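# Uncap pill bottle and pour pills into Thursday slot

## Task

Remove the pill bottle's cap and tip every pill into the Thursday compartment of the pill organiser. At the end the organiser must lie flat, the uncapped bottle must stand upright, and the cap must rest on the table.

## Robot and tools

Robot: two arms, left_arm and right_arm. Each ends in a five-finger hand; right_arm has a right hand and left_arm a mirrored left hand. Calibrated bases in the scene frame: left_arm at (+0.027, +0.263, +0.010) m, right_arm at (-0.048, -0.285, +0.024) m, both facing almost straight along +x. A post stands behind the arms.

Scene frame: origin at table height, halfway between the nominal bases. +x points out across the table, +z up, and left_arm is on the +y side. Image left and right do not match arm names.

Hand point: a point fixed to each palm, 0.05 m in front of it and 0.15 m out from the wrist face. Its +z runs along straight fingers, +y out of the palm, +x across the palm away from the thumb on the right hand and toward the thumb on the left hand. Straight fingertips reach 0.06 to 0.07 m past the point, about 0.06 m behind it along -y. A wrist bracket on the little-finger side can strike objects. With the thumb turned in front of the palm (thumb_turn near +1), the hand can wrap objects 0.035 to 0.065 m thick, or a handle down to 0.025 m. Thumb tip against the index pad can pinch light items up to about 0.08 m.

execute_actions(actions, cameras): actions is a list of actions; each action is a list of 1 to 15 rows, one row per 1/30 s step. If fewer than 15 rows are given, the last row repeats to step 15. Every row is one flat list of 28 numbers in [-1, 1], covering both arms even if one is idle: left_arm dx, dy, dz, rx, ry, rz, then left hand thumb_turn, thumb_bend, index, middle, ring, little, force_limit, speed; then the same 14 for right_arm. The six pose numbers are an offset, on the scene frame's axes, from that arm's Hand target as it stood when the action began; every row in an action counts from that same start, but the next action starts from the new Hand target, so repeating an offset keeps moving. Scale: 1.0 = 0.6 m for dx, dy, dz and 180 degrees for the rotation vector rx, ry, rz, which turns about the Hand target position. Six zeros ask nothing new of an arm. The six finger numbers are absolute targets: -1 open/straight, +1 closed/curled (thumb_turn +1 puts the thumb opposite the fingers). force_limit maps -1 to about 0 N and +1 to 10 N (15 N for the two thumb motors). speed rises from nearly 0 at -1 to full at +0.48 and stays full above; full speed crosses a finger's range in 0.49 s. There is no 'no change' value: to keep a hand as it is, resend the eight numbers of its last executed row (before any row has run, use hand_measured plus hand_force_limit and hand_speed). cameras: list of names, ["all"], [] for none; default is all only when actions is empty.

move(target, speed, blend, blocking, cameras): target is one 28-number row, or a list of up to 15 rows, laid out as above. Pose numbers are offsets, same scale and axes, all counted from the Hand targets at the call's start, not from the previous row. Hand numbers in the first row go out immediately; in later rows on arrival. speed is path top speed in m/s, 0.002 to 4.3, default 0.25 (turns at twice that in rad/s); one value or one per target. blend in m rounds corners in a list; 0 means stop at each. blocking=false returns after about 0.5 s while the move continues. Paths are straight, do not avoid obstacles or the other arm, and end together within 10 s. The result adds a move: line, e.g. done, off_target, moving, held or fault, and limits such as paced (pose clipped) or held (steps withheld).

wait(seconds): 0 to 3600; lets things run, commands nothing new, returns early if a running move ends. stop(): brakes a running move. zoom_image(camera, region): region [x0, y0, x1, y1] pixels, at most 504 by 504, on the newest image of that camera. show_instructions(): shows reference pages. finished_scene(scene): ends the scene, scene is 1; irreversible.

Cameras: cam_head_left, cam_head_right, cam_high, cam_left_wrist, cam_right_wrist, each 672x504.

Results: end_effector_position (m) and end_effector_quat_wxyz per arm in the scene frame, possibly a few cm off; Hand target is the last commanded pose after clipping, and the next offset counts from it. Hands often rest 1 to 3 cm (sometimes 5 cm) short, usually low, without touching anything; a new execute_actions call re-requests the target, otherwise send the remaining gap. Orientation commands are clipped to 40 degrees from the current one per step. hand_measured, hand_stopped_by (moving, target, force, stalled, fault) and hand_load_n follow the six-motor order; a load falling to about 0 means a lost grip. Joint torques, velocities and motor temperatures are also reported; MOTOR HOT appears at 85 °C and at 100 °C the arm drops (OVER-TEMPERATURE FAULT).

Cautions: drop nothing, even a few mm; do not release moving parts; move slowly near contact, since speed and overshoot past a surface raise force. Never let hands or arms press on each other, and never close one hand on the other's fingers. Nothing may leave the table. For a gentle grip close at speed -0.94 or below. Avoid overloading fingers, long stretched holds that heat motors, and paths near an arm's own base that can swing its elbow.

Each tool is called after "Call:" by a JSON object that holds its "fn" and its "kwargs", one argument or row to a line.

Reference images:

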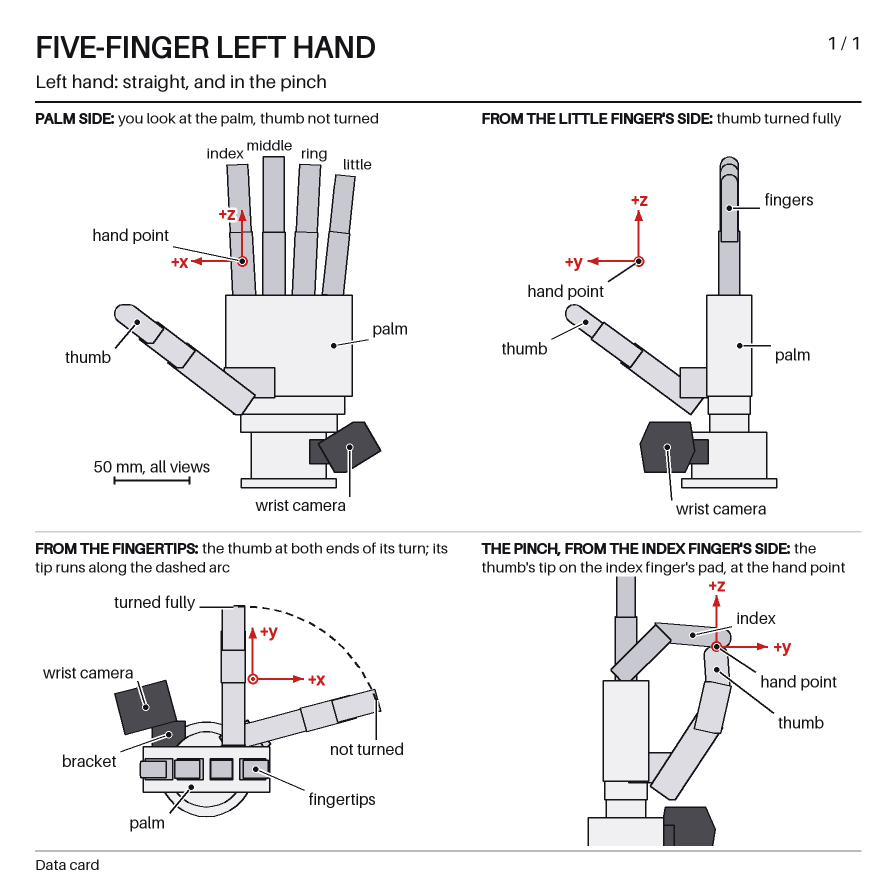

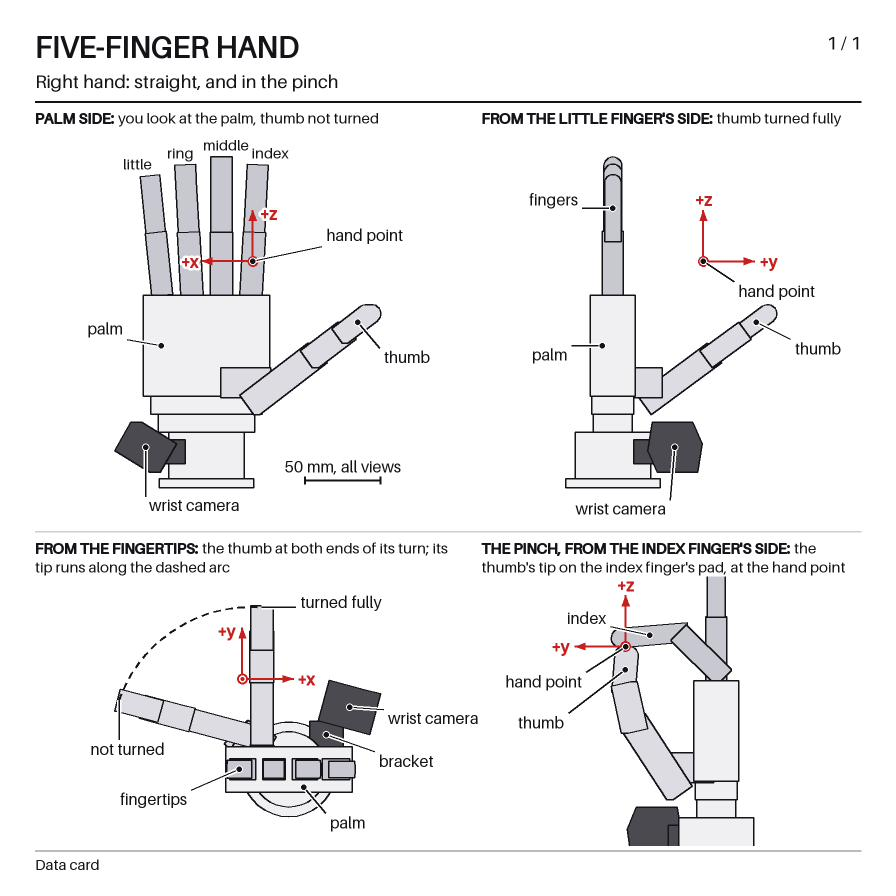

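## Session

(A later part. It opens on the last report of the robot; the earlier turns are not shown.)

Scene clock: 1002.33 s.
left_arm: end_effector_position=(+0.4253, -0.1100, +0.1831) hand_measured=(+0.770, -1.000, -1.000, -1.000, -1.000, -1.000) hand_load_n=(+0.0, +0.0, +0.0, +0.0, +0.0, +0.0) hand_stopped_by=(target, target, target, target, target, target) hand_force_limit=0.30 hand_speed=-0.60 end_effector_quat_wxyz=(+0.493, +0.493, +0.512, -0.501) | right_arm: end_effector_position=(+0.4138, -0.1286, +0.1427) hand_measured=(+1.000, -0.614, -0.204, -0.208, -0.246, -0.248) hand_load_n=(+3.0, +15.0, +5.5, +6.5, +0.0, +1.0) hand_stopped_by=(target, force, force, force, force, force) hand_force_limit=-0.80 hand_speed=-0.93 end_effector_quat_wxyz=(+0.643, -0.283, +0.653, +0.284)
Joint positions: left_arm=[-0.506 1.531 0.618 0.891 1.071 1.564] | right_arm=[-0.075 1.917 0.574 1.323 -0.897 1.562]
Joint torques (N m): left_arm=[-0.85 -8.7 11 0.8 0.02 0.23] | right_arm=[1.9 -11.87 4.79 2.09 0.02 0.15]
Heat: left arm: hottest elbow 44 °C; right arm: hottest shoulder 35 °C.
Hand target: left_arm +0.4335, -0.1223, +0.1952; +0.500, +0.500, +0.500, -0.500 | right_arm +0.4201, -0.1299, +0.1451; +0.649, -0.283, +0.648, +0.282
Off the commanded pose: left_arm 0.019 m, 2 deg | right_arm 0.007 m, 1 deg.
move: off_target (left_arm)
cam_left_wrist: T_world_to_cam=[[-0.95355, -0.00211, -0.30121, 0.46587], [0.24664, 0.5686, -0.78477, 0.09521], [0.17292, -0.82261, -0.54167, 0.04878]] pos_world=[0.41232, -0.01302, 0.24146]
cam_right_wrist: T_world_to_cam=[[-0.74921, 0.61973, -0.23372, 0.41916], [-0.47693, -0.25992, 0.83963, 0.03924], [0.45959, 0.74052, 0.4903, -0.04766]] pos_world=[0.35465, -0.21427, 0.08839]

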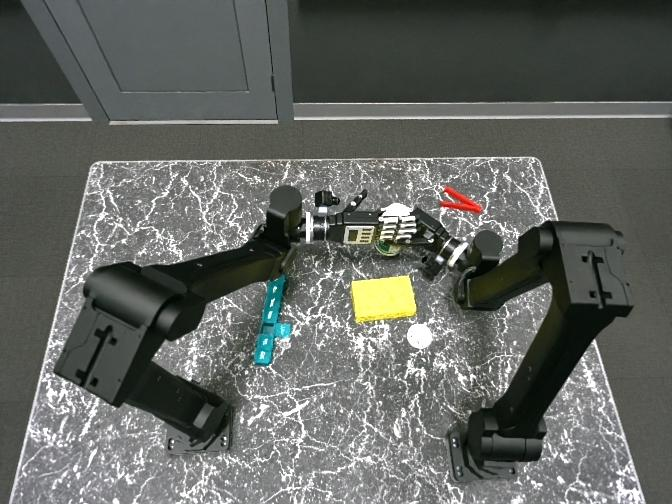

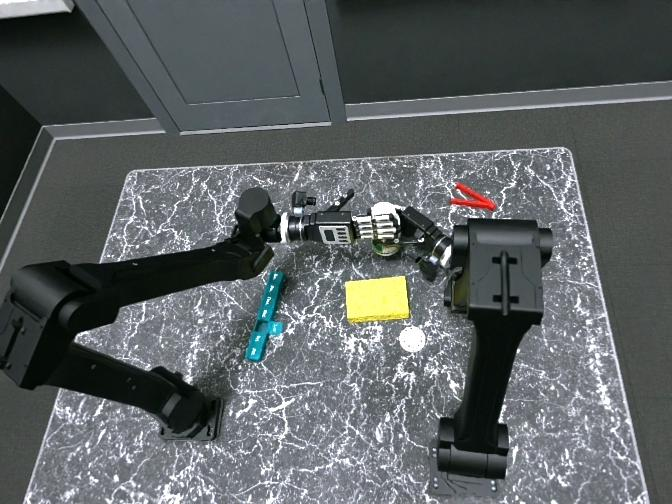

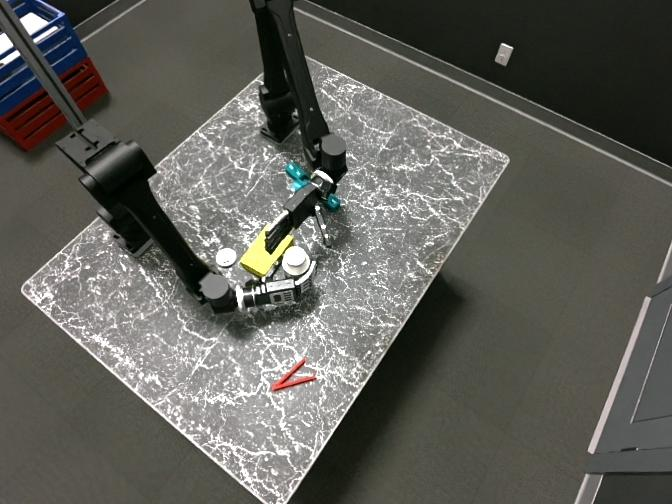

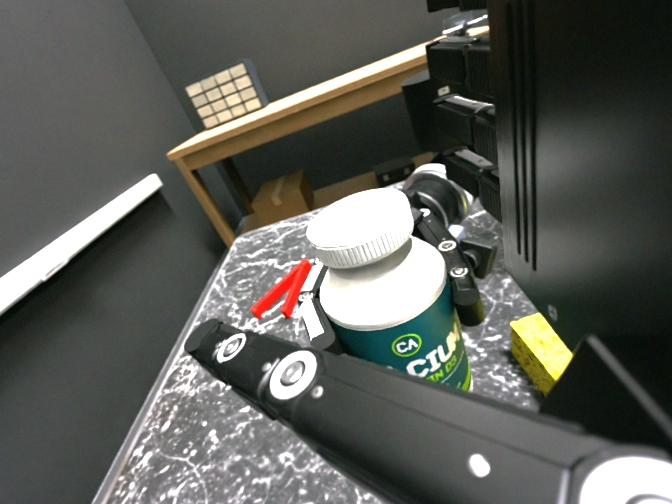

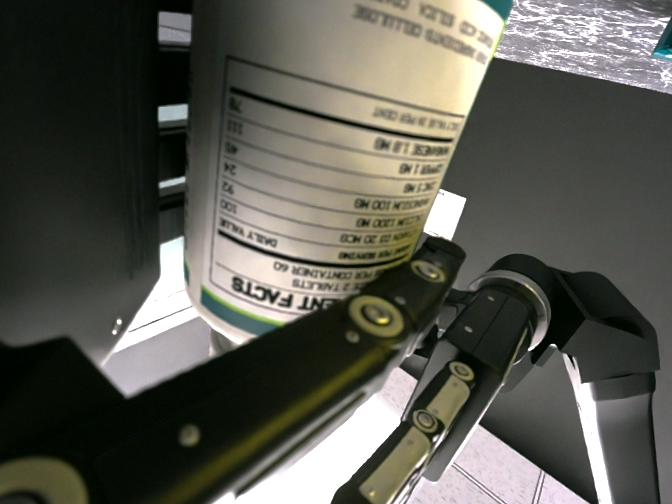

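Call:
{"fn": "move", "kwargs": {
  "target": [0.012,-0.05,0.02,0,0,0,0.77,-1,-1,-1,-1,-1,0.3,-0.6, 0,0,0,0,0,0,1,0.8,0.8,0.8,0.3,0.35,-0.8,-0.93],
  "speed": 0.08,
  "cameras": ["all"]
}}

Call:
{"fn": "zoom_image", "kwargs": {
  "camera": "cam_head_left",
  "region": [330, 170, 430, 270]
}}

Call:
{"fn": "zoom_image", "kwargs": {
  "camera": "cam_high",
  "region": [260, 200, 350, 290]
}}

Call:
{"fn": "zoom_image", "kwargs": {
  "camera": "cam_left_wrist",
  "region": [250, 150, 550, 400]
}}

Call:
{"fn": "zoom_image", "kwargs": {
  "camera": "cam_head_right",
  "region": [320, 170, 440, 270]
}}

Scene clock: 1013.50 s.
left_arm: end_effector_position=(+0.4329, -0.1391, +0.1934) hand_measured=(+0.770, -1.000, -1.000, -1.000, -1.000, -1.000) hand_load_n=(+0.5, +0.0, +0.0, +0.0, +0.0, +0.0) hand_stopped_by=(target, target, target, target, target, target) hand_force_limit=0.30 hand_speed=-0.60 end_effector_quat_wxyz=(+0.492, +0.494, +0.513, -0.501) | right_arm: end_effector_position=(+0.4138, -0.1286, +0.1427) hand_measured=(+1.000, -0.614, -0.204, -0.208, -0.246, -0.248) hand_load_n=(+2.5, +15.0, +5.0, +6.5, +0.5, +1.0) hand_stopped_by=(target, force, force, force, force, force) hand_force_limit=-0.80 hand_speed=-0.93 end_effector_quat_wxyz=(+0.643, -0.283, +0.653, +0.284)
Joint positions: left_arm=[-0.561 1.548 0.684 0.839 1.017 1.564] | right_arm=[-0.075 1.917 0.574 1.323 -0.897 1.562]
Joint torques (N m): left_arm=[-0.85 -9.35 11.6 0.83 0.02 0.23] | right_arm=[1.96 -11.93 4.81 2.09 0.02 0.15]
Heat: left arm: hottest elbow 44 °C; right arm: hottest shoulder 35 °C.
Hand target: left_arm +0.4407, -0.1522, +0.2071; +0.500, +0.500, +0.500, -0.500 | right_arm +0.4201, -0.1299, +0.1451; +0.649, -0.283, +0.648, +0.282
Off the commanded pose: left_arm 0.021 m, 2 deg | right_arm 0.007 m, 1 deg.
move: off_target (left_arm)
cam_left_wrist: T_world_to_cam=[[-0.95396, -0.00108, -0.29994, 0.47611], [0.2458, 0.57026, -0.78382, 0.11835], [0.17189, -0.82146, -0.54374, 0.03014]] pos_world=[0.41991, -0.04222, 0.25196]
cam_right_wrist: T_world_to_cam=[[-0.74921, 0.61973, -0.23372, 0.41916], [-0.47693, -0.25992, 0.83963, 0.03924], [0.45959, 0.74052, 0.4903, -0.04766]] pos_world=[0.35465, -0.21427, 0.08839]

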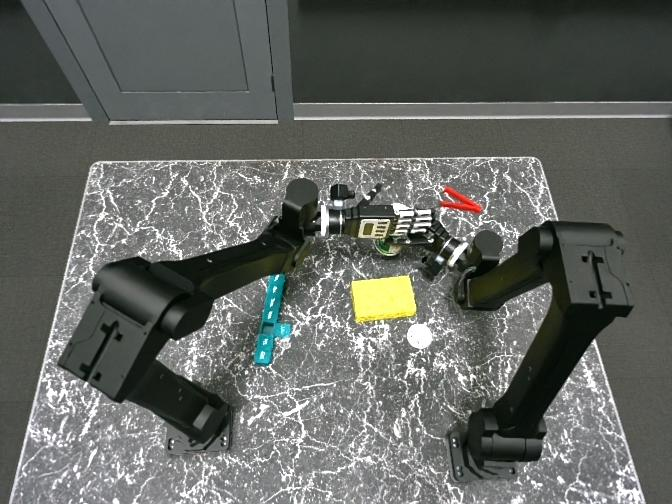

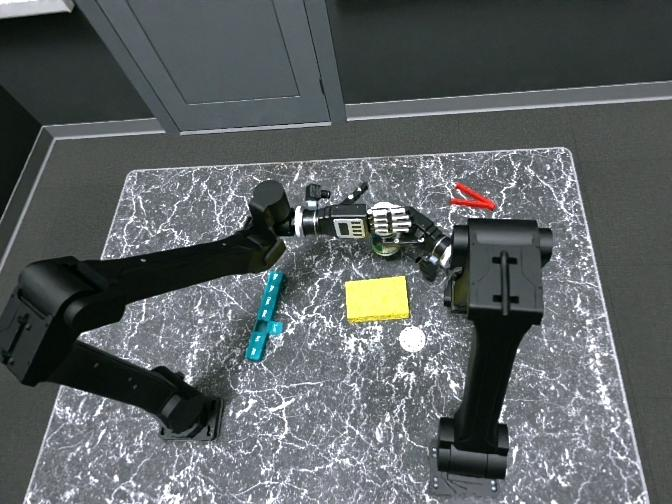

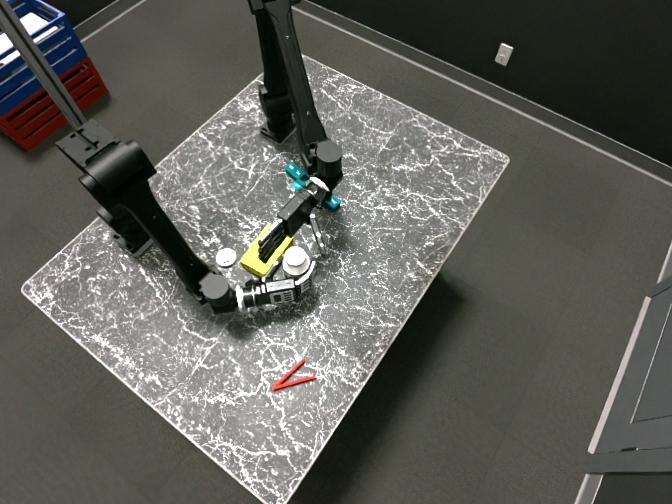

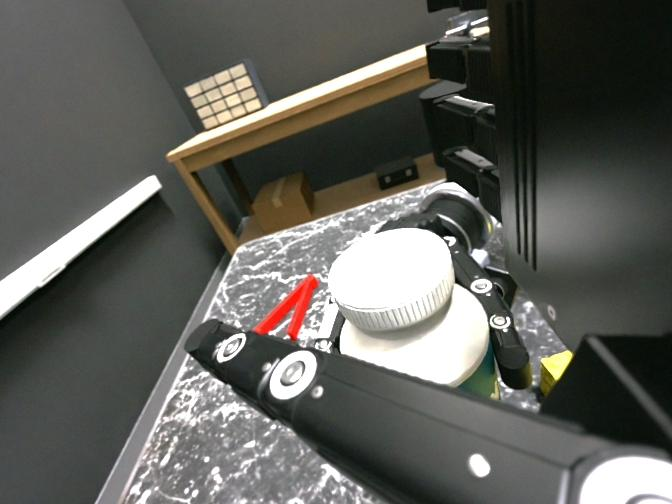

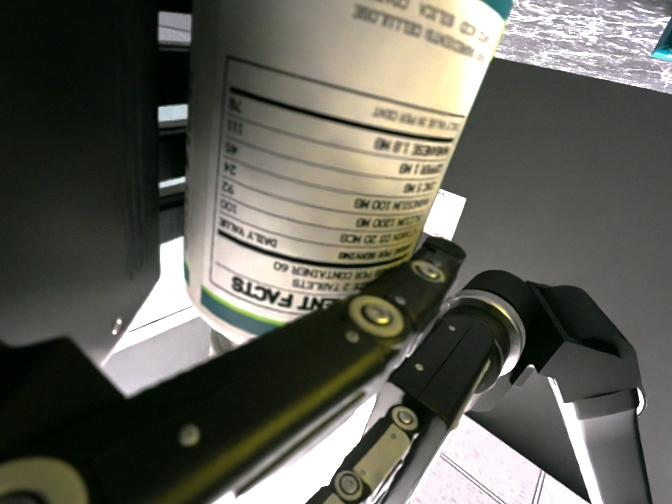

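Scaled by 5.040 from the camera's image (finer frame: 960x720).

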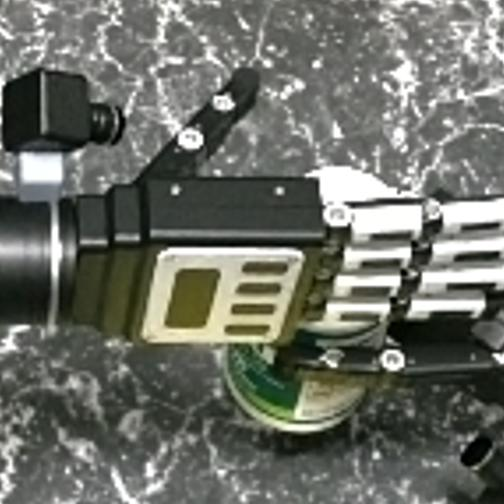

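Scaled by 5.600 from the camera's image (finer frame: 960x720).

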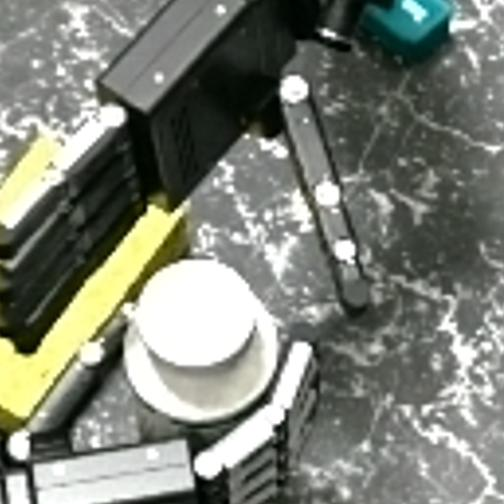

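Scaled by 1.680 from the camera's image (finer frame: 960x720).

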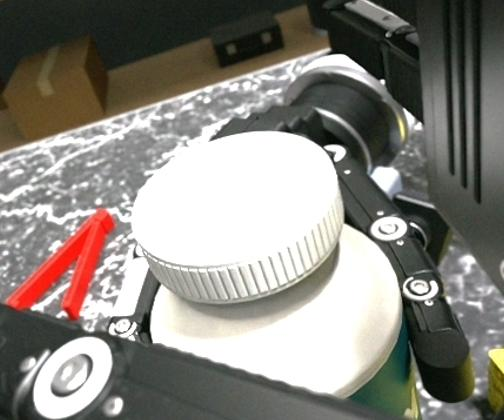

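Scaled by 4.200 from the camera's image (finer frame: 960x720).

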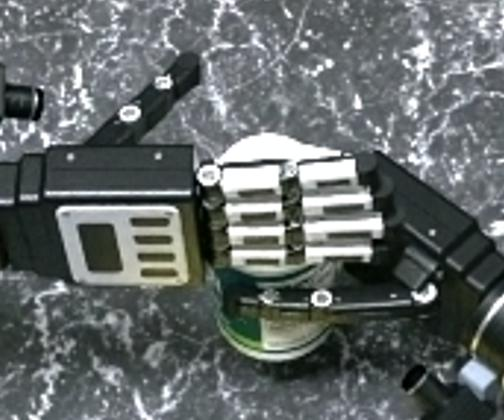

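Call:
{"fn": "zoom_image", "kwargs": {
  "camera": "cam_high",
  "region": [240, 205, 310, 275]
}}

Call:
{"fn": "zoom_image", "kwargs": {
  "camera": "cam_head_left",
  "region": [370, 190, 440, 250]
}}

Scaled by 7.200 from the camera's image (finer frame: 960x720).

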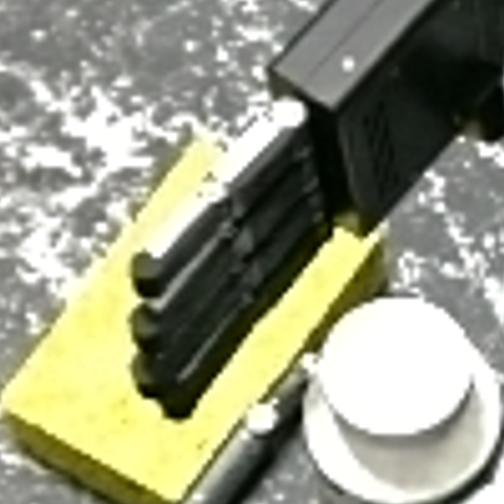

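Scaled by 7.200 from the camera's image (finer frame: 960x720).

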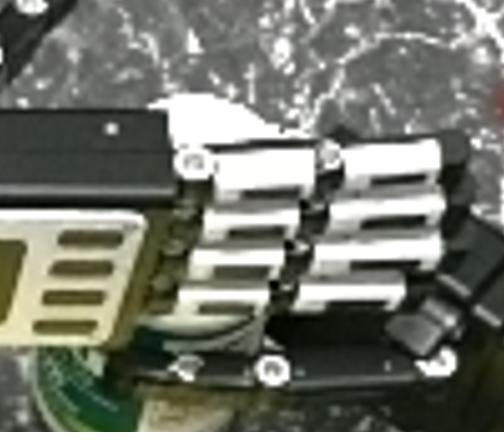

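Call:
{"fn": "move", "kwargs": {
  "target": [0,0,-0.02,0,0,0,0.77,-1,-1,-1,-1,-1,0.3,-0.6, 0,0,0,0,0,0,1,0.8,0.8,0.8,0.3,0.35,-0.8,-0.93],
  "speed": 0.08,
  "cameras": []
}}

Scene clock: 1038.50 s.
left_arm: end_effector_position=(+0.4346, -0.1401, +0.1780) hand_measured=(+0.770, -1.000, -1.000, -1.000, -1.000, -1.000) hand_load_n=(+0.5, +0.0, +0.0, +0.0, +0.0, +0.0) hand_stopped_by=(target, target, target, target, target, target) hand_force_limit=0.30 hand_speed=-0.60 end_effector_quat_wxyz=(+0.485, +0.492, +0.520, -0.503) | right_arm: end_effector_position=(+0.4138, -0.1286, +0.1427) hand_measured=(+1.000, -0.614, -0.204, -0.208, -0.246, -0.248) hand_load_n=(+3.0, +15.0, +5.5, +6.5, +0.5, +1.0) hand_stopped_by=(target, force, force, force, force, force) hand_force_limit=-0.80 hand_speed=-0.93 end_effector_quat_wxyz=(+0.643, -0.283, +0.653, +0.284)
Joint positions: left_arm=[-0.561 1.582 0.684 0.85 1.016 1.564] | right_arm=[-0.075 1.917 0.574 1.323 -0.897 1.562]
Joint torques (N m): left_arm=[-0.79 -9.82 10.54 1.84 0.04 0.24] | right_arm=[1.96 -11.87 4.81 2.09 0.02 0.15]
Heat: left arm: hottest elbow 45 °C; right arm: hottest shoulder 35 °C.
Hand target: left_arm +0.4407, -0.1522, +0.1952; +0.500, +0.500, +0.500, -0.500 | right_arm +0.4201, -0.1299, +0.1451; +0.649, -0.283, +0.648, +0.282
Off the commanded pose: left_arm 0.022 m, 3 deg | right_arm 0.007 m, 1 deg.
move: off_target (left_arm)

Call:
{"fn": "move", "kwargs": {
  "target": [0,0,0.009,0,0,0,0.77,-1,-1,-1,-1,-1,0.3,-0.6, 0,0,0,0,0,0,1,0.8,0.8,0.8,0.3,0.35,-0.8,-0.93],
  "speed": 0.08,
  "cameras": []
}}

Scene clock: 1042.63 s.
left_arm: end_effector_position=(+0.4346, -0.1401, +0.1780) hand_measured=(+0.770, -1.000, -1.000, -1.000, -1.000, -1.000) hand_load_n=(+0.0, +0.0, +0.0, +0.0, +0.0, -0.5) hand_stopped_by=(target, target, target, target, target, target) hand_force_limit=0.30 hand_speed=-0.60 end_effector_quat_wxyz=(+0.485, +0.492, +0.520, -0.503) | right_arm: end_effector_position=(+0.4138, -0.1286, +0.1427) hand_measured=(+1.000, -0.614, -0.204, -0.208, -0.246, -0.248) hand_load_n=(+2.5, +14.5, +5.5, +6.5, +0.5, +1.0) hand_stopped_by=(target, force, force, force, force, force) hand_force_limit=-0.80 hand_speed=-0.93 end_effector_quat_wxyz=(+0.643, -0.283, +0.653, +0.284)
Joint positions: left_arm=[-0.561 1.582 0.684 0.85 1.016 1.564] | right_arm=[-0.075 1.917 0.574 1.323 -0.897 1.562]
Joint torques (N m): left_arm=[-0.67 -10.87 10.86 1.25 0.04 0.23] | right_arm=[1.96 -11.93 4.81 2.07 0.02 0.15]
Heat: left arm: hottest elbow 45 °C; right arm: hottest shoulder 35 °C.
Hand target: left_arm +0.4407, -0.1522, +0.2006; +0.500, +0.500, +0.500, -0.500 | right_arm +0.4201, -0.1299, +0.1451; +0.649, -0.283, +0.648, +0.282
Off the commanded pose: left_arm 0.026 m, 3 deg | right_arm 0.007 m, 1 deg.
move: off_target (left_arm)

Call:
{"fn": "move", "kwargs": {
  "target": [
    [0,0,0.04,0,0,0,0.77,-1,-1,-1,-1,-1,0.3,-0.6, 0,0,0,0,0,0,1,0.8,0.8,0.8,0.3,0.35,-0.8,-0.93],
    [0,0,0.0015,0,0,0,0.77,-1,-1,-1,-1,-1,0.3,-0.6, 0,0,0,0,0,0,1,0.8,0.8,0.8,0.3,0.35,-0.8,-0.93]
  ],
  "speed": 0.08,
  "cameras": []
}}

Scene clock: 1047.10 s.
left_arm: end_effector_position=(+0.4383, -0.1423, +0.1893) hand_measured=(+0.770, -1.000, -1.000, -1.000, -1.000, -1.000) hand_load_n=(+0.5, +0.0, +0.0, +0.0, +0.0, +0.0) hand_stopped_by=(target, target, target, target, target, target) hand_force_limit=0.30 hand_speed=-0.60 end_effector_quat_wxyz=(+0.489, +0.493, +0.516, -0.502) | right_arm: end_effector_position=(+0.4138, -0.1286, +0.1427) hand_measured=(+1.000, -0.614, -0.204, -0.208, -0.246, -0.248) hand_load_n=(+3.0, +14.5, +5.5, +6.5, +0.5, +1.0) hand_stopped_by=(target, force, force, force, force, force) hand_force_limit=-0.80 hand_speed=-0.93 end_effector_quat_wxyz=(+0.643, -0.283, +0.653, +0.284)
Joint positions: left_arm=[-0.561 1.567 0.702 0.829 1.016 1.566] | right_arm=[-0.075 1.917 0.574 1.323 -0.897 1.562]
Joint torques (N m): left_arm=[-0.67 -9.88 9.8 1.81 0.04 0.22] | right_arm=[1.96 -11.87 4.81 2.09 0.02 0.15]
Heat: left arm: hottest elbow 45 °C; right arm: hottest shoulder 35 °C.
Hand target: left_arm +0.4407, -0.1523, +0.2015; +0.500, +0.500, +0.500, -0.500 | right_arm +0.4201, -0.1299, +0.1451; +0.649, -0.283, +0.648, +0.282
Off the commanded pose: left_arm 0.016 m, 2 deg | right_arm 0.007 m, 1 deg.
move: off_target (left_arm)

Call:
{"fn": "move", "kwargs": {
  "target": [0,0,-0.0085,0,0,0,0.77,-1,-1,-1,-1,-1,0.3,-0.6, 0,0,0,0,0,0,1,0.8,0.8,0.8,0.3,0.35,-0.8,-0.93],
  "speed": 0.08,
  "cameras": ["all"]
}}

Call:
{"fn": "zoom_image", "kwargs": {
  "camera": "cam_high",
  "region": [240, 205, 310, 275]
}}

Call:
{"fn": "zoom_image", "kwargs": {
  "camera": "cam_head_left",
  "region": [370, 190, 440, 250]
}}

Scene clock: 1049.77 s.
left_arm: end_effector_position=(+0.4393, -0.1429, +0.1876) hand_measured=(+0.770, -1.000, -1.000, -1.000, -1.000, -1.000) hand_load_n=(+0.5, +0.0, +0.0, +0.0, +0.0, -0.5) hand_stopped_by=(target, target, target, target, target, target) hand_force_limit=0.30 hand_speed=-0.60 end_effector_quat_wxyz=(+0.491, +0.493, +0.514, -0.501) | right_arm: end_effector_position=(+0.4138, -0.1286, +0.1427) hand_measured=(+1.000, -0.614, -0.204, -0.208, -0.246, -0.248) hand_load_n=(+2.5, +15.0, +5.5, +7.0, +0.5, +1.0) hand_stopped_by=(target, force, force, force, force, force) hand_force_limit=-0.80 hand_speed=-0.93 end_effector_quat_wxyz=(+0.643, -0.283, +0.653, +0.284)
Joint positions: left_arm=[-0.561 1.577 0.702 0.845 1.016 1.566] | right_arm=[-0.075 1.917 0.574 1.323 -0.897 1.562]
Joint torques (N m): left_arm=[-0.91 -9.76 9.42 1.78 0.03 0.23] | right_arm=[1.96 -11.87 4.79 2.07 0.02 0.15]
Heat: left arm: hottest elbow 45 °C; right arm: hottest shoulder 35 °C.
Hand target: left_arm +0.4408, -0.1523, +0.1964; +0.500, +0.500, +0.500, -0.500 | right_arm +0.4201, -0.1299, +0.1451; +0.649, -0.283, +0.648, +0.282
Off the commanded pose: left_arm 0.013 m, 2 deg | right_arm 0.007 m, 1 deg.
move: off_target (left_arm)
cam_left_wrist: T_world_to_cam=[[-0.95498, -0.00099, -0.29667, 0.48041], [0.24267, 0.57264, -0.78307, 0.11602], [0.17066, -0.81981, -0.54662, 0.02409]] pos_world=[0.42651, -0.04622, 0.24654]
cam_right_wrist: T_world_to_cam=[[-0.74921, 0.61973, -0.23372, 0.41916], [-0.47693, -0.25992, 0.83963, 0.03924], [0.45959, 0.74052, 0.4903, -0.04766]] pos_world=[0.35465, -0.21427, 0.08839]

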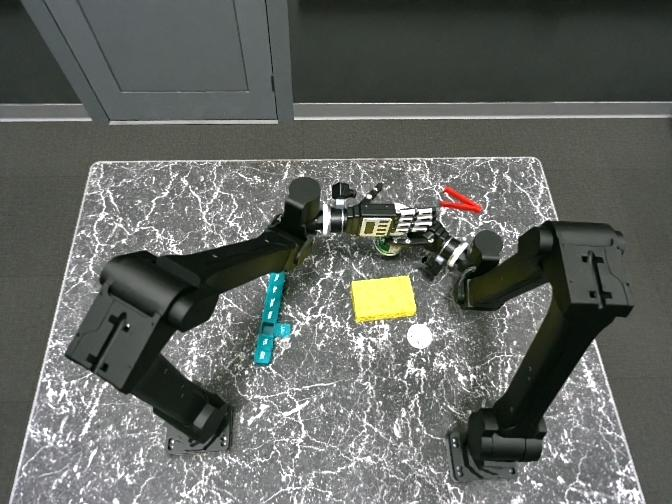

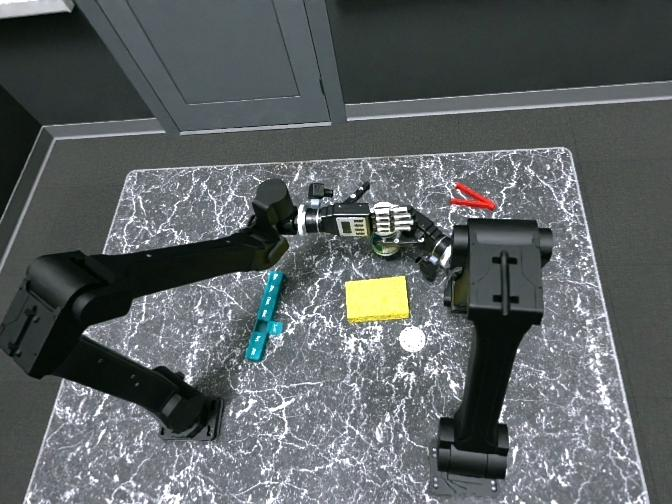

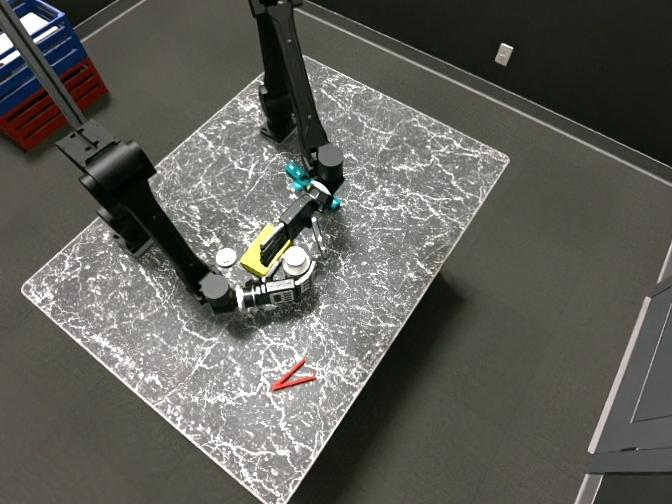

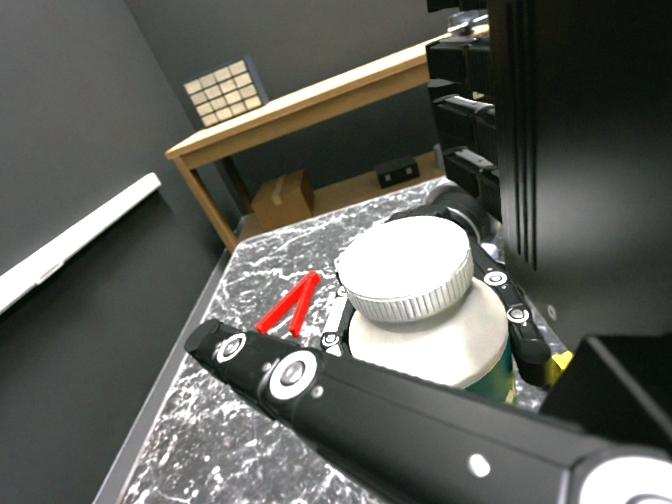

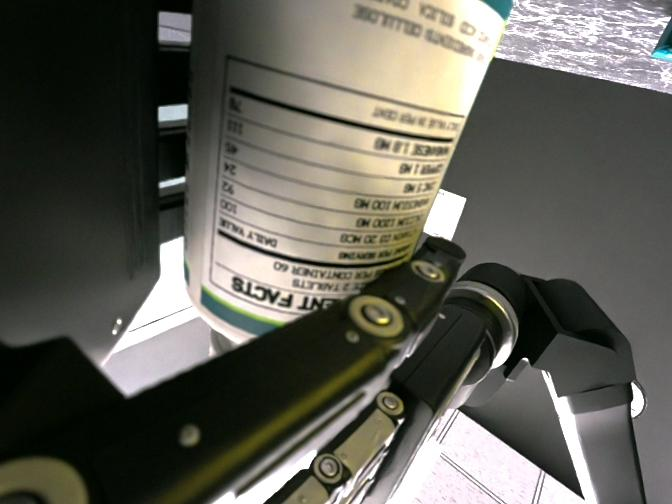

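Scaled by 7.200 from the camera's image (finer frame: 960x720).

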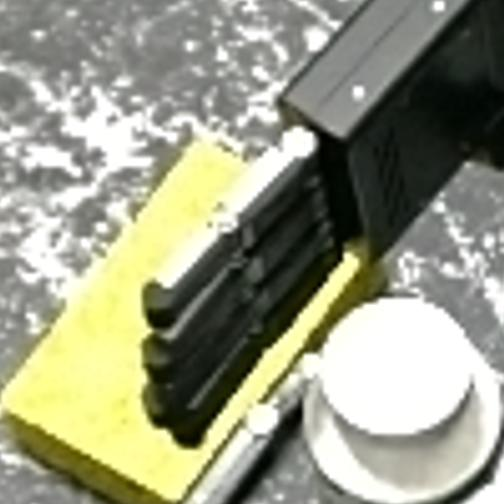

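Scaled by 7.200 from the camera's image (finer frame: 960x720).

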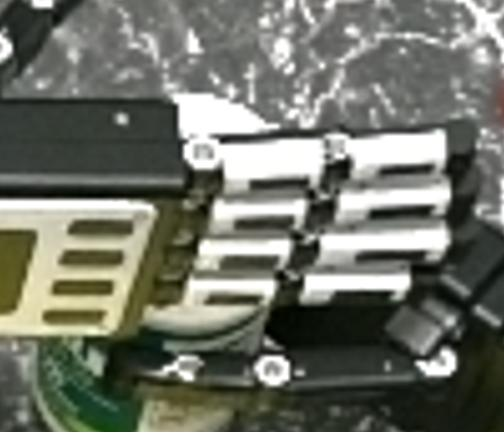

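Call:
{"fn": "execute_actions", "kwargs": {
  "actions": []
}}

Scene clock: 1070.43 s.
left_arm: end_effector_position=(+0.4393, -0.1429, +0.1877) hand_measured=(+0.770, -1.000, -1.000, -1.000, -1.000, -1.000) hand_load_n=(+0.0, +0.0, +0.0, +0.0, +0.0, +0.0) hand_stopped_by=(target, target, target, target, target, target) hand_force_limit=0.30 hand_speed=-0.60 end_effector_quat_wxyz=(+0.491, +0.493, +0.514, -0.501) | right_arm: end_effector_position=(+0.4138, -0.1286, +0.1427) hand_measured=(+1.000, -0.614, -0.204, -0.208, -0.246, -0.248) hand_load_n=(+3.0, +15.0, +5.0, +6.5, +0.5, +1.5) hand_stopped_by=(target, force, force, force, force, force) hand_force_limit=-0.80 hand_speed=-0.93 end_effector_quat_wxyz=(+0.643, -0.283, +0.653, +0.284)
Joint positions: left_arm=[-0.561 1.577 0.702 0.845 1.016 1.566] | right_arm=[-0.075 1.917 0.574 1.323 -0.897 1.562]
Joint velocities: within noise
Joint torques (N m): left_arm=[-0.73 -9.76 9.4 1.85 0.03 0.23] | right_arm=[1.96 -11.87 4.81 2.07 0.02 0.15]
Motor temperatures (°C): left_arm=[28 31 45 28 31 31] | right_arm=[29 35 33 32 31 28]
Heat: left arm: hottest elbow 45 °C; right arm: hottest shoulder 35 °C.
Hand target: left_arm +0.4408, -0.1523, +0.1964; +0.500, +0.500, +0.500, -0.500 | right_arm +0.4201, -0.1299, +0.1451; +0.649, -0.283, +0.648, +0.282
Off the commanded pose: left_arm 0.013 m, 2 deg | right_arm 0.007 m, 1 deg.
camera_calibration:
cam_left_wrist: T_world_to_cam=[[-0.95488, -0.00106, -0.297, 0.48044], [0.24293, 0.57251, -0.78308, 0.11591], [0.17087, -0.8199, -0.54642, 0.02394]] pos_world=[0.42651, -0.04622, 0.24654]
cam_right_wrist: T_world_to_cam=[[-0.74921, 0.61973, -0.23372, 0.41916], [-0.47693, -0.25992, 0.83963, 0.03924], [0.45959, 0.74052, 0.4903, -0.04766]] pos_world=[0.35465, -0.21427, 0.08839]

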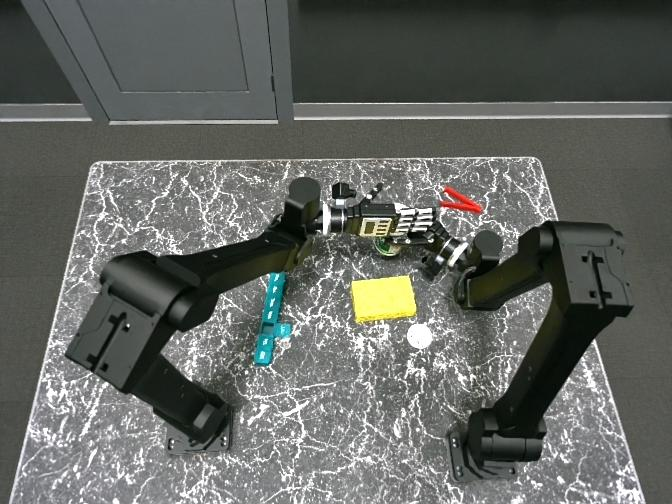

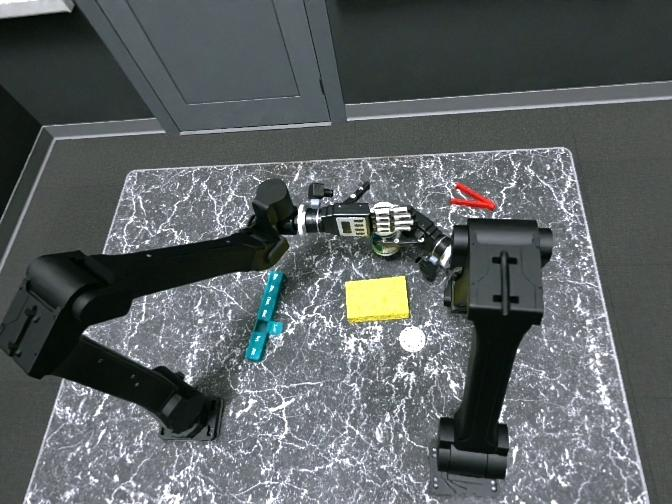

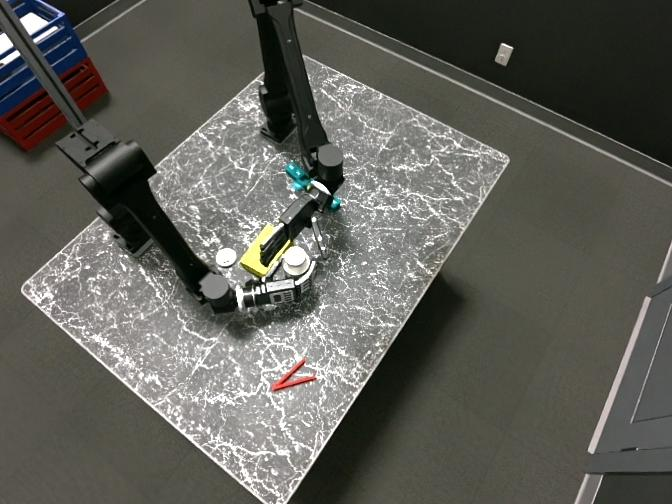

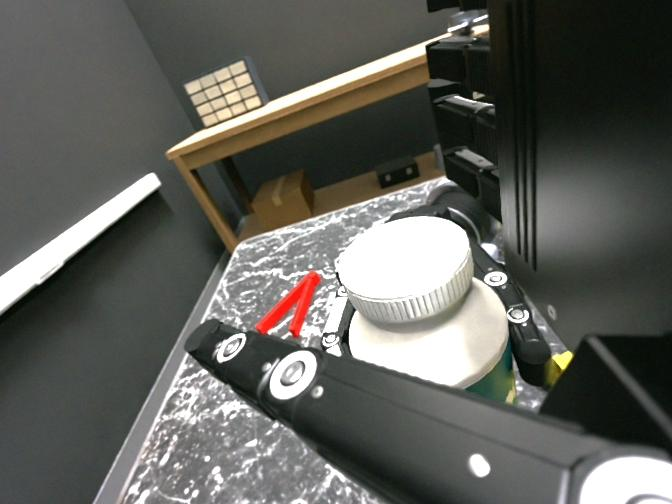

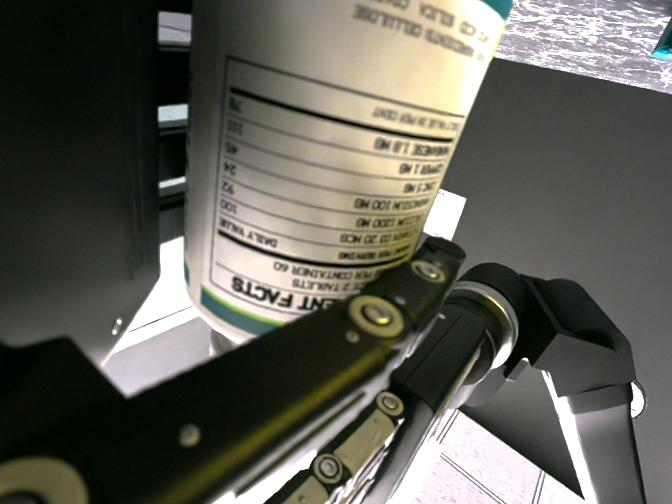

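Call:
{"fn": "move", "kwargs": {
  "target": [0.003,0,-0.006,0,0,0,0.77,-0.6,-0.45,-1,-1,-1,-0.2,-0.9,0,0,0,0,0,0,1,0.8,0.8,0.8,0.3,0.35,-0.8,-0.93],
  "speed": 0.05,
  "cameras": ["cam_left_wrist","cam_high","cam_head_left"]
}}

Scene clock: 1082.00 s.
left_arm: end_effector_position=(+0.4401, -0.1434, +0.1833) hand_measured=(+0.770, -0.600, -0.450, -1.000, -1.000, -1.000) hand_load_n=(+0.0, +0.0, +0.0, +0.0, +0.0, +0.0) hand_stopped_by=(target, target, target, target, target, target) hand_force_limit=-0.20 hand_speed=-0.90 end_effector_quat_wxyz=(+0.491, +0.493, +0.515, -0.501) | right_arm: end_effector_position=(+0.4138, -0.1286, +0.1427) hand_measured=(+1.000, -0.614, -0.204, -0.208, -0.246, -0.248) hand_load_n=(+3.0, +14.5, +5.5, +7.0, +0.5, +1.0) hand_stopped_by=(target, force, force, force, force, force) hand_force_limit=-0.80 hand_speed=-0.93 end_effector_quat_wxyz=(+0.643, -0.283, +0.653, +0.284)
Joint positions: left_arm=[-0.561 1.589 0.702 0.856 1.016 1.566] | right_arm=[-0.075 1.917 0.574 1.323 -0.897 1.562]
Joint torques (N m): left_arm=[-0.5 -9.76 9.46 1.84 0.12 0.23] | right_arm=[1.96 -11.87 4.79 2.09 0.02 0.15]
Heat: left arm: hottest elbow 44 °C; right arm: hottest shoulder 35 °C.
Hand target: left_arm +0.4425, -0.1522, +0.1929; +0.500, +0.500, +0.500, -0.500 | right_arm +0.4201, -0.1299, +0.1451; +0.649, -0.283, +0.648, +0.282
Off the commanded pose: left_arm 0.013 m, 2 deg | right_arm 0.007 m, 1 deg.
move: off_target (left_arm)
cam_left_wrist: T_world_to_cam=[[-0.95534, -0.00078, -0.29549, 0.47987], [0.24169, 0.57328, -0.7829, 0.11313], [0.17001, -0.81936, -0.5475, 0.02168]] pos_world=[0.42741, -0.04672, 0.24224]
Images, in order (width x height): cam_head_left 672x504, cam_high 672x504, cam_left_wrist 672x504.

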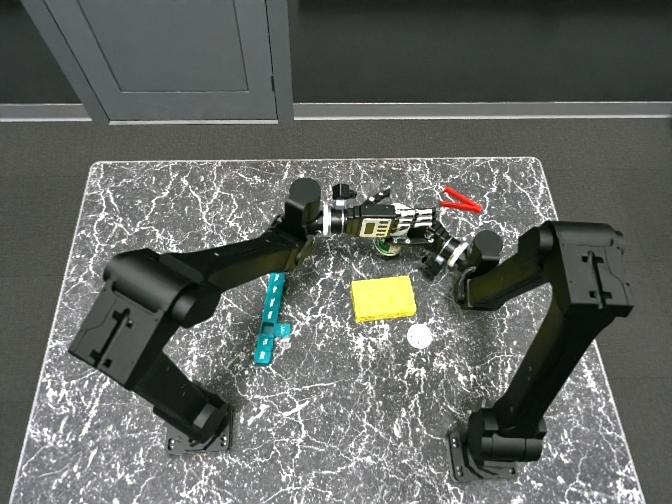

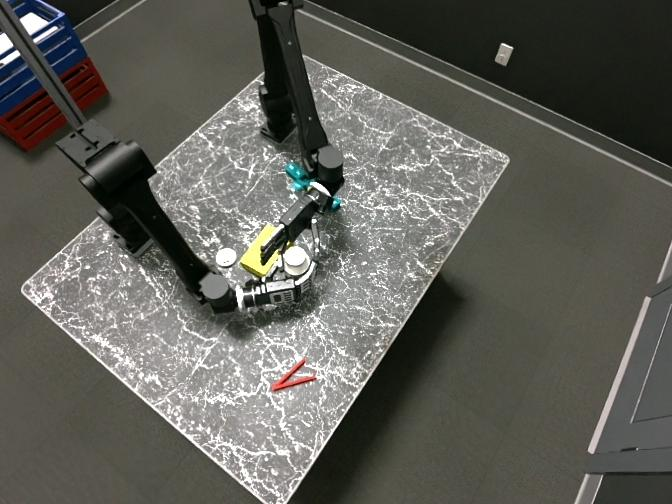

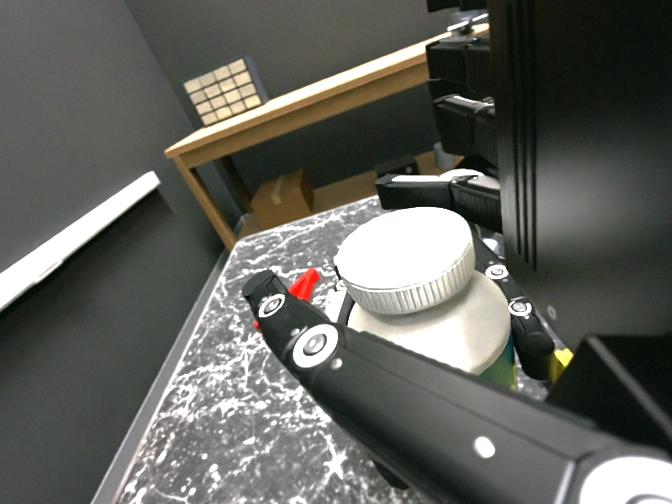

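Call:
{"fn": "zoom_image", "kwargs": {
  "camera": "cam_left_wrist",
  "region": [220, 100, 570, 420]
}}

Call:
{"fn": "zoom_image", "kwargs": {
  "camera": "cam_high",
  "region": [200, 190, 380, 325]
}}

Scaled by 1.440 from the camera's image (finer frame: 960x720).

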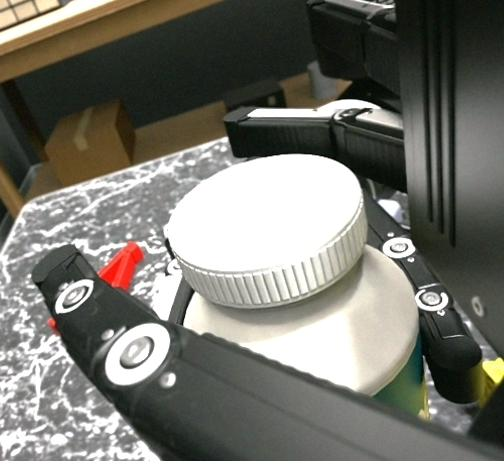

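Scaled by 2.800 from the camera's image (finer frame: 960x720).

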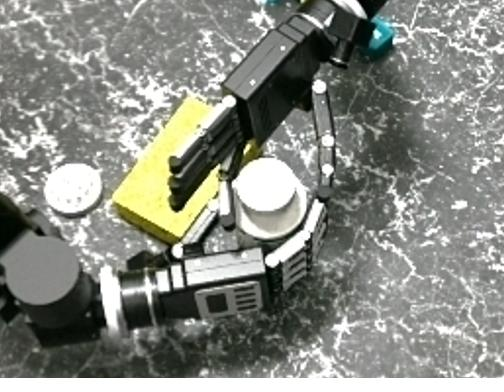

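Call:
{"fn": "move", "kwargs": {
  "target": [0,0,0,0,0,0,0.77,-0.1,0.0,-1,-1,-1,-0.6,-0.93,0,0,0,0,0,0,1,0.8,0.8,0.8,0.3,0.35,-0.8,-0.93],
  "speed": 0.05,
  "cameras": ["cam_left_wrist","cam_high","cam_head_left"]
}}

Scene clock: 1094.90 s.
left_arm: end_effector_position=(+0.4356, -0.1480, +0.1829) hand_measured=(+0.770, -0.102, -0.144, -1.000, -1.000, -1.000) hand_load_n=(+0.0, +0.0, +2.0, +0.0, +0.0, +0.0) hand_stopped_by=(target, moving, force, target, target, target) hand_force_limit=-0.60 hand_speed=-0.93 end_effector_quat_wxyz=(+0.487, +0.496, +0.512, -0.504) | right_arm: end_effector_position=(+0.4139, -0.1287, +0.1427) hand_measured=(+1.000, -0.614, -0.204, -0.208, -0.246, -0.248) hand_load_n=(+3.5, +14.5, +6.0, +7.0, +0.5, +1.0) hand_stopped_by=(target, force, force, force, force, force) hand_force_limit=-0.80 hand_speed=-0.93 end_effector_quat_wxyz=(+0.643, -0.283, +0.653, +0.284)
Joint positions: left_arm=[-0.572 1.59 0.702 0.856 1.016 1.566] | right_arm=[-0.075 1.917 0.574 1.323 -0.896 1.562]
Joint torques (N m): left_arm=[0.38 -9.82 9.46 1.81 0.1 0.24] | right_arm=[1.9 -11.87 4.81 2.09 -0.01 0.14]
Heat: left arm: hottest elbow 44 °C; right arm: hottest shoulder 35 °C.
Hand target: left_arm +0.4426, -0.1522, +0.1928; +0.500, +0.500, +0.500, -0.500 | right_arm +0.4201, -0.1299, +0.1451; +0.649, -0.283, +0.648, +0.282
Off the commanded pose: left_arm 0.013 m, 2 deg | right_arm 0.007 m, 1 deg.
move: moving (left_arm; no rest 5 s after the move's start)
cam_left_wrist: T_world_to_cam=[[-0.95549, 0.0103, -0.29486, 0.47697], [0.24773, 0.5708, -0.78282, 0.11361], [0.16025, -0.82102, -0.54795, 0.02256]] pos_world=[0.42398, -0.05124, 0.24194]
Images, in order (width x height): cam_head_left 672x504, cam_high 672x504, cam_left_wrist 672x504.

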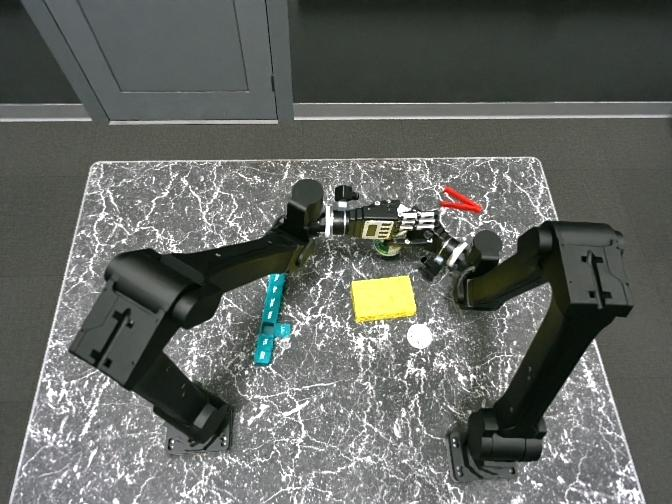

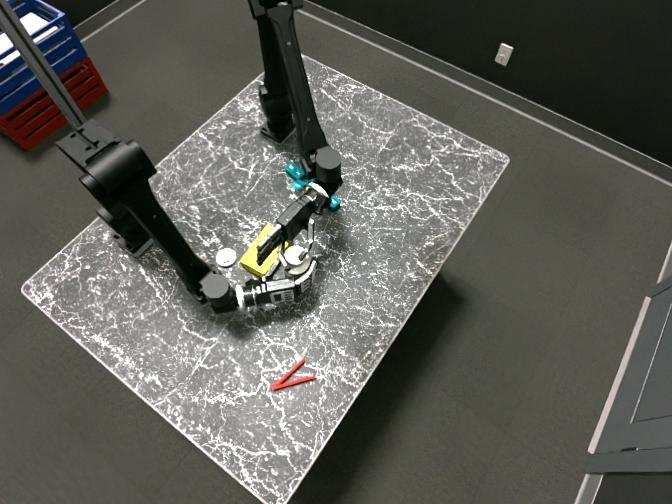

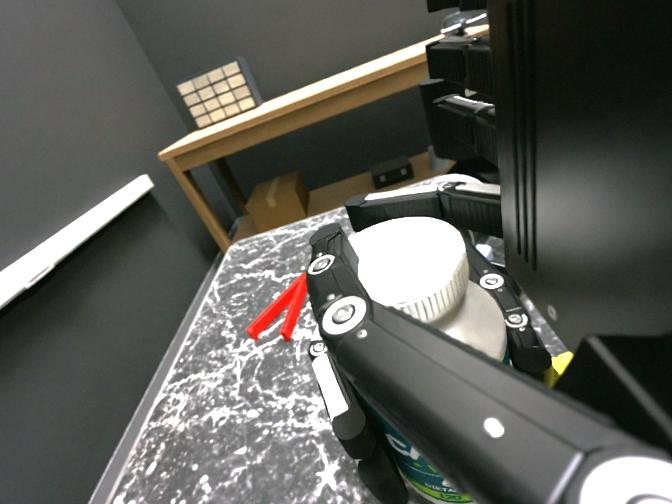

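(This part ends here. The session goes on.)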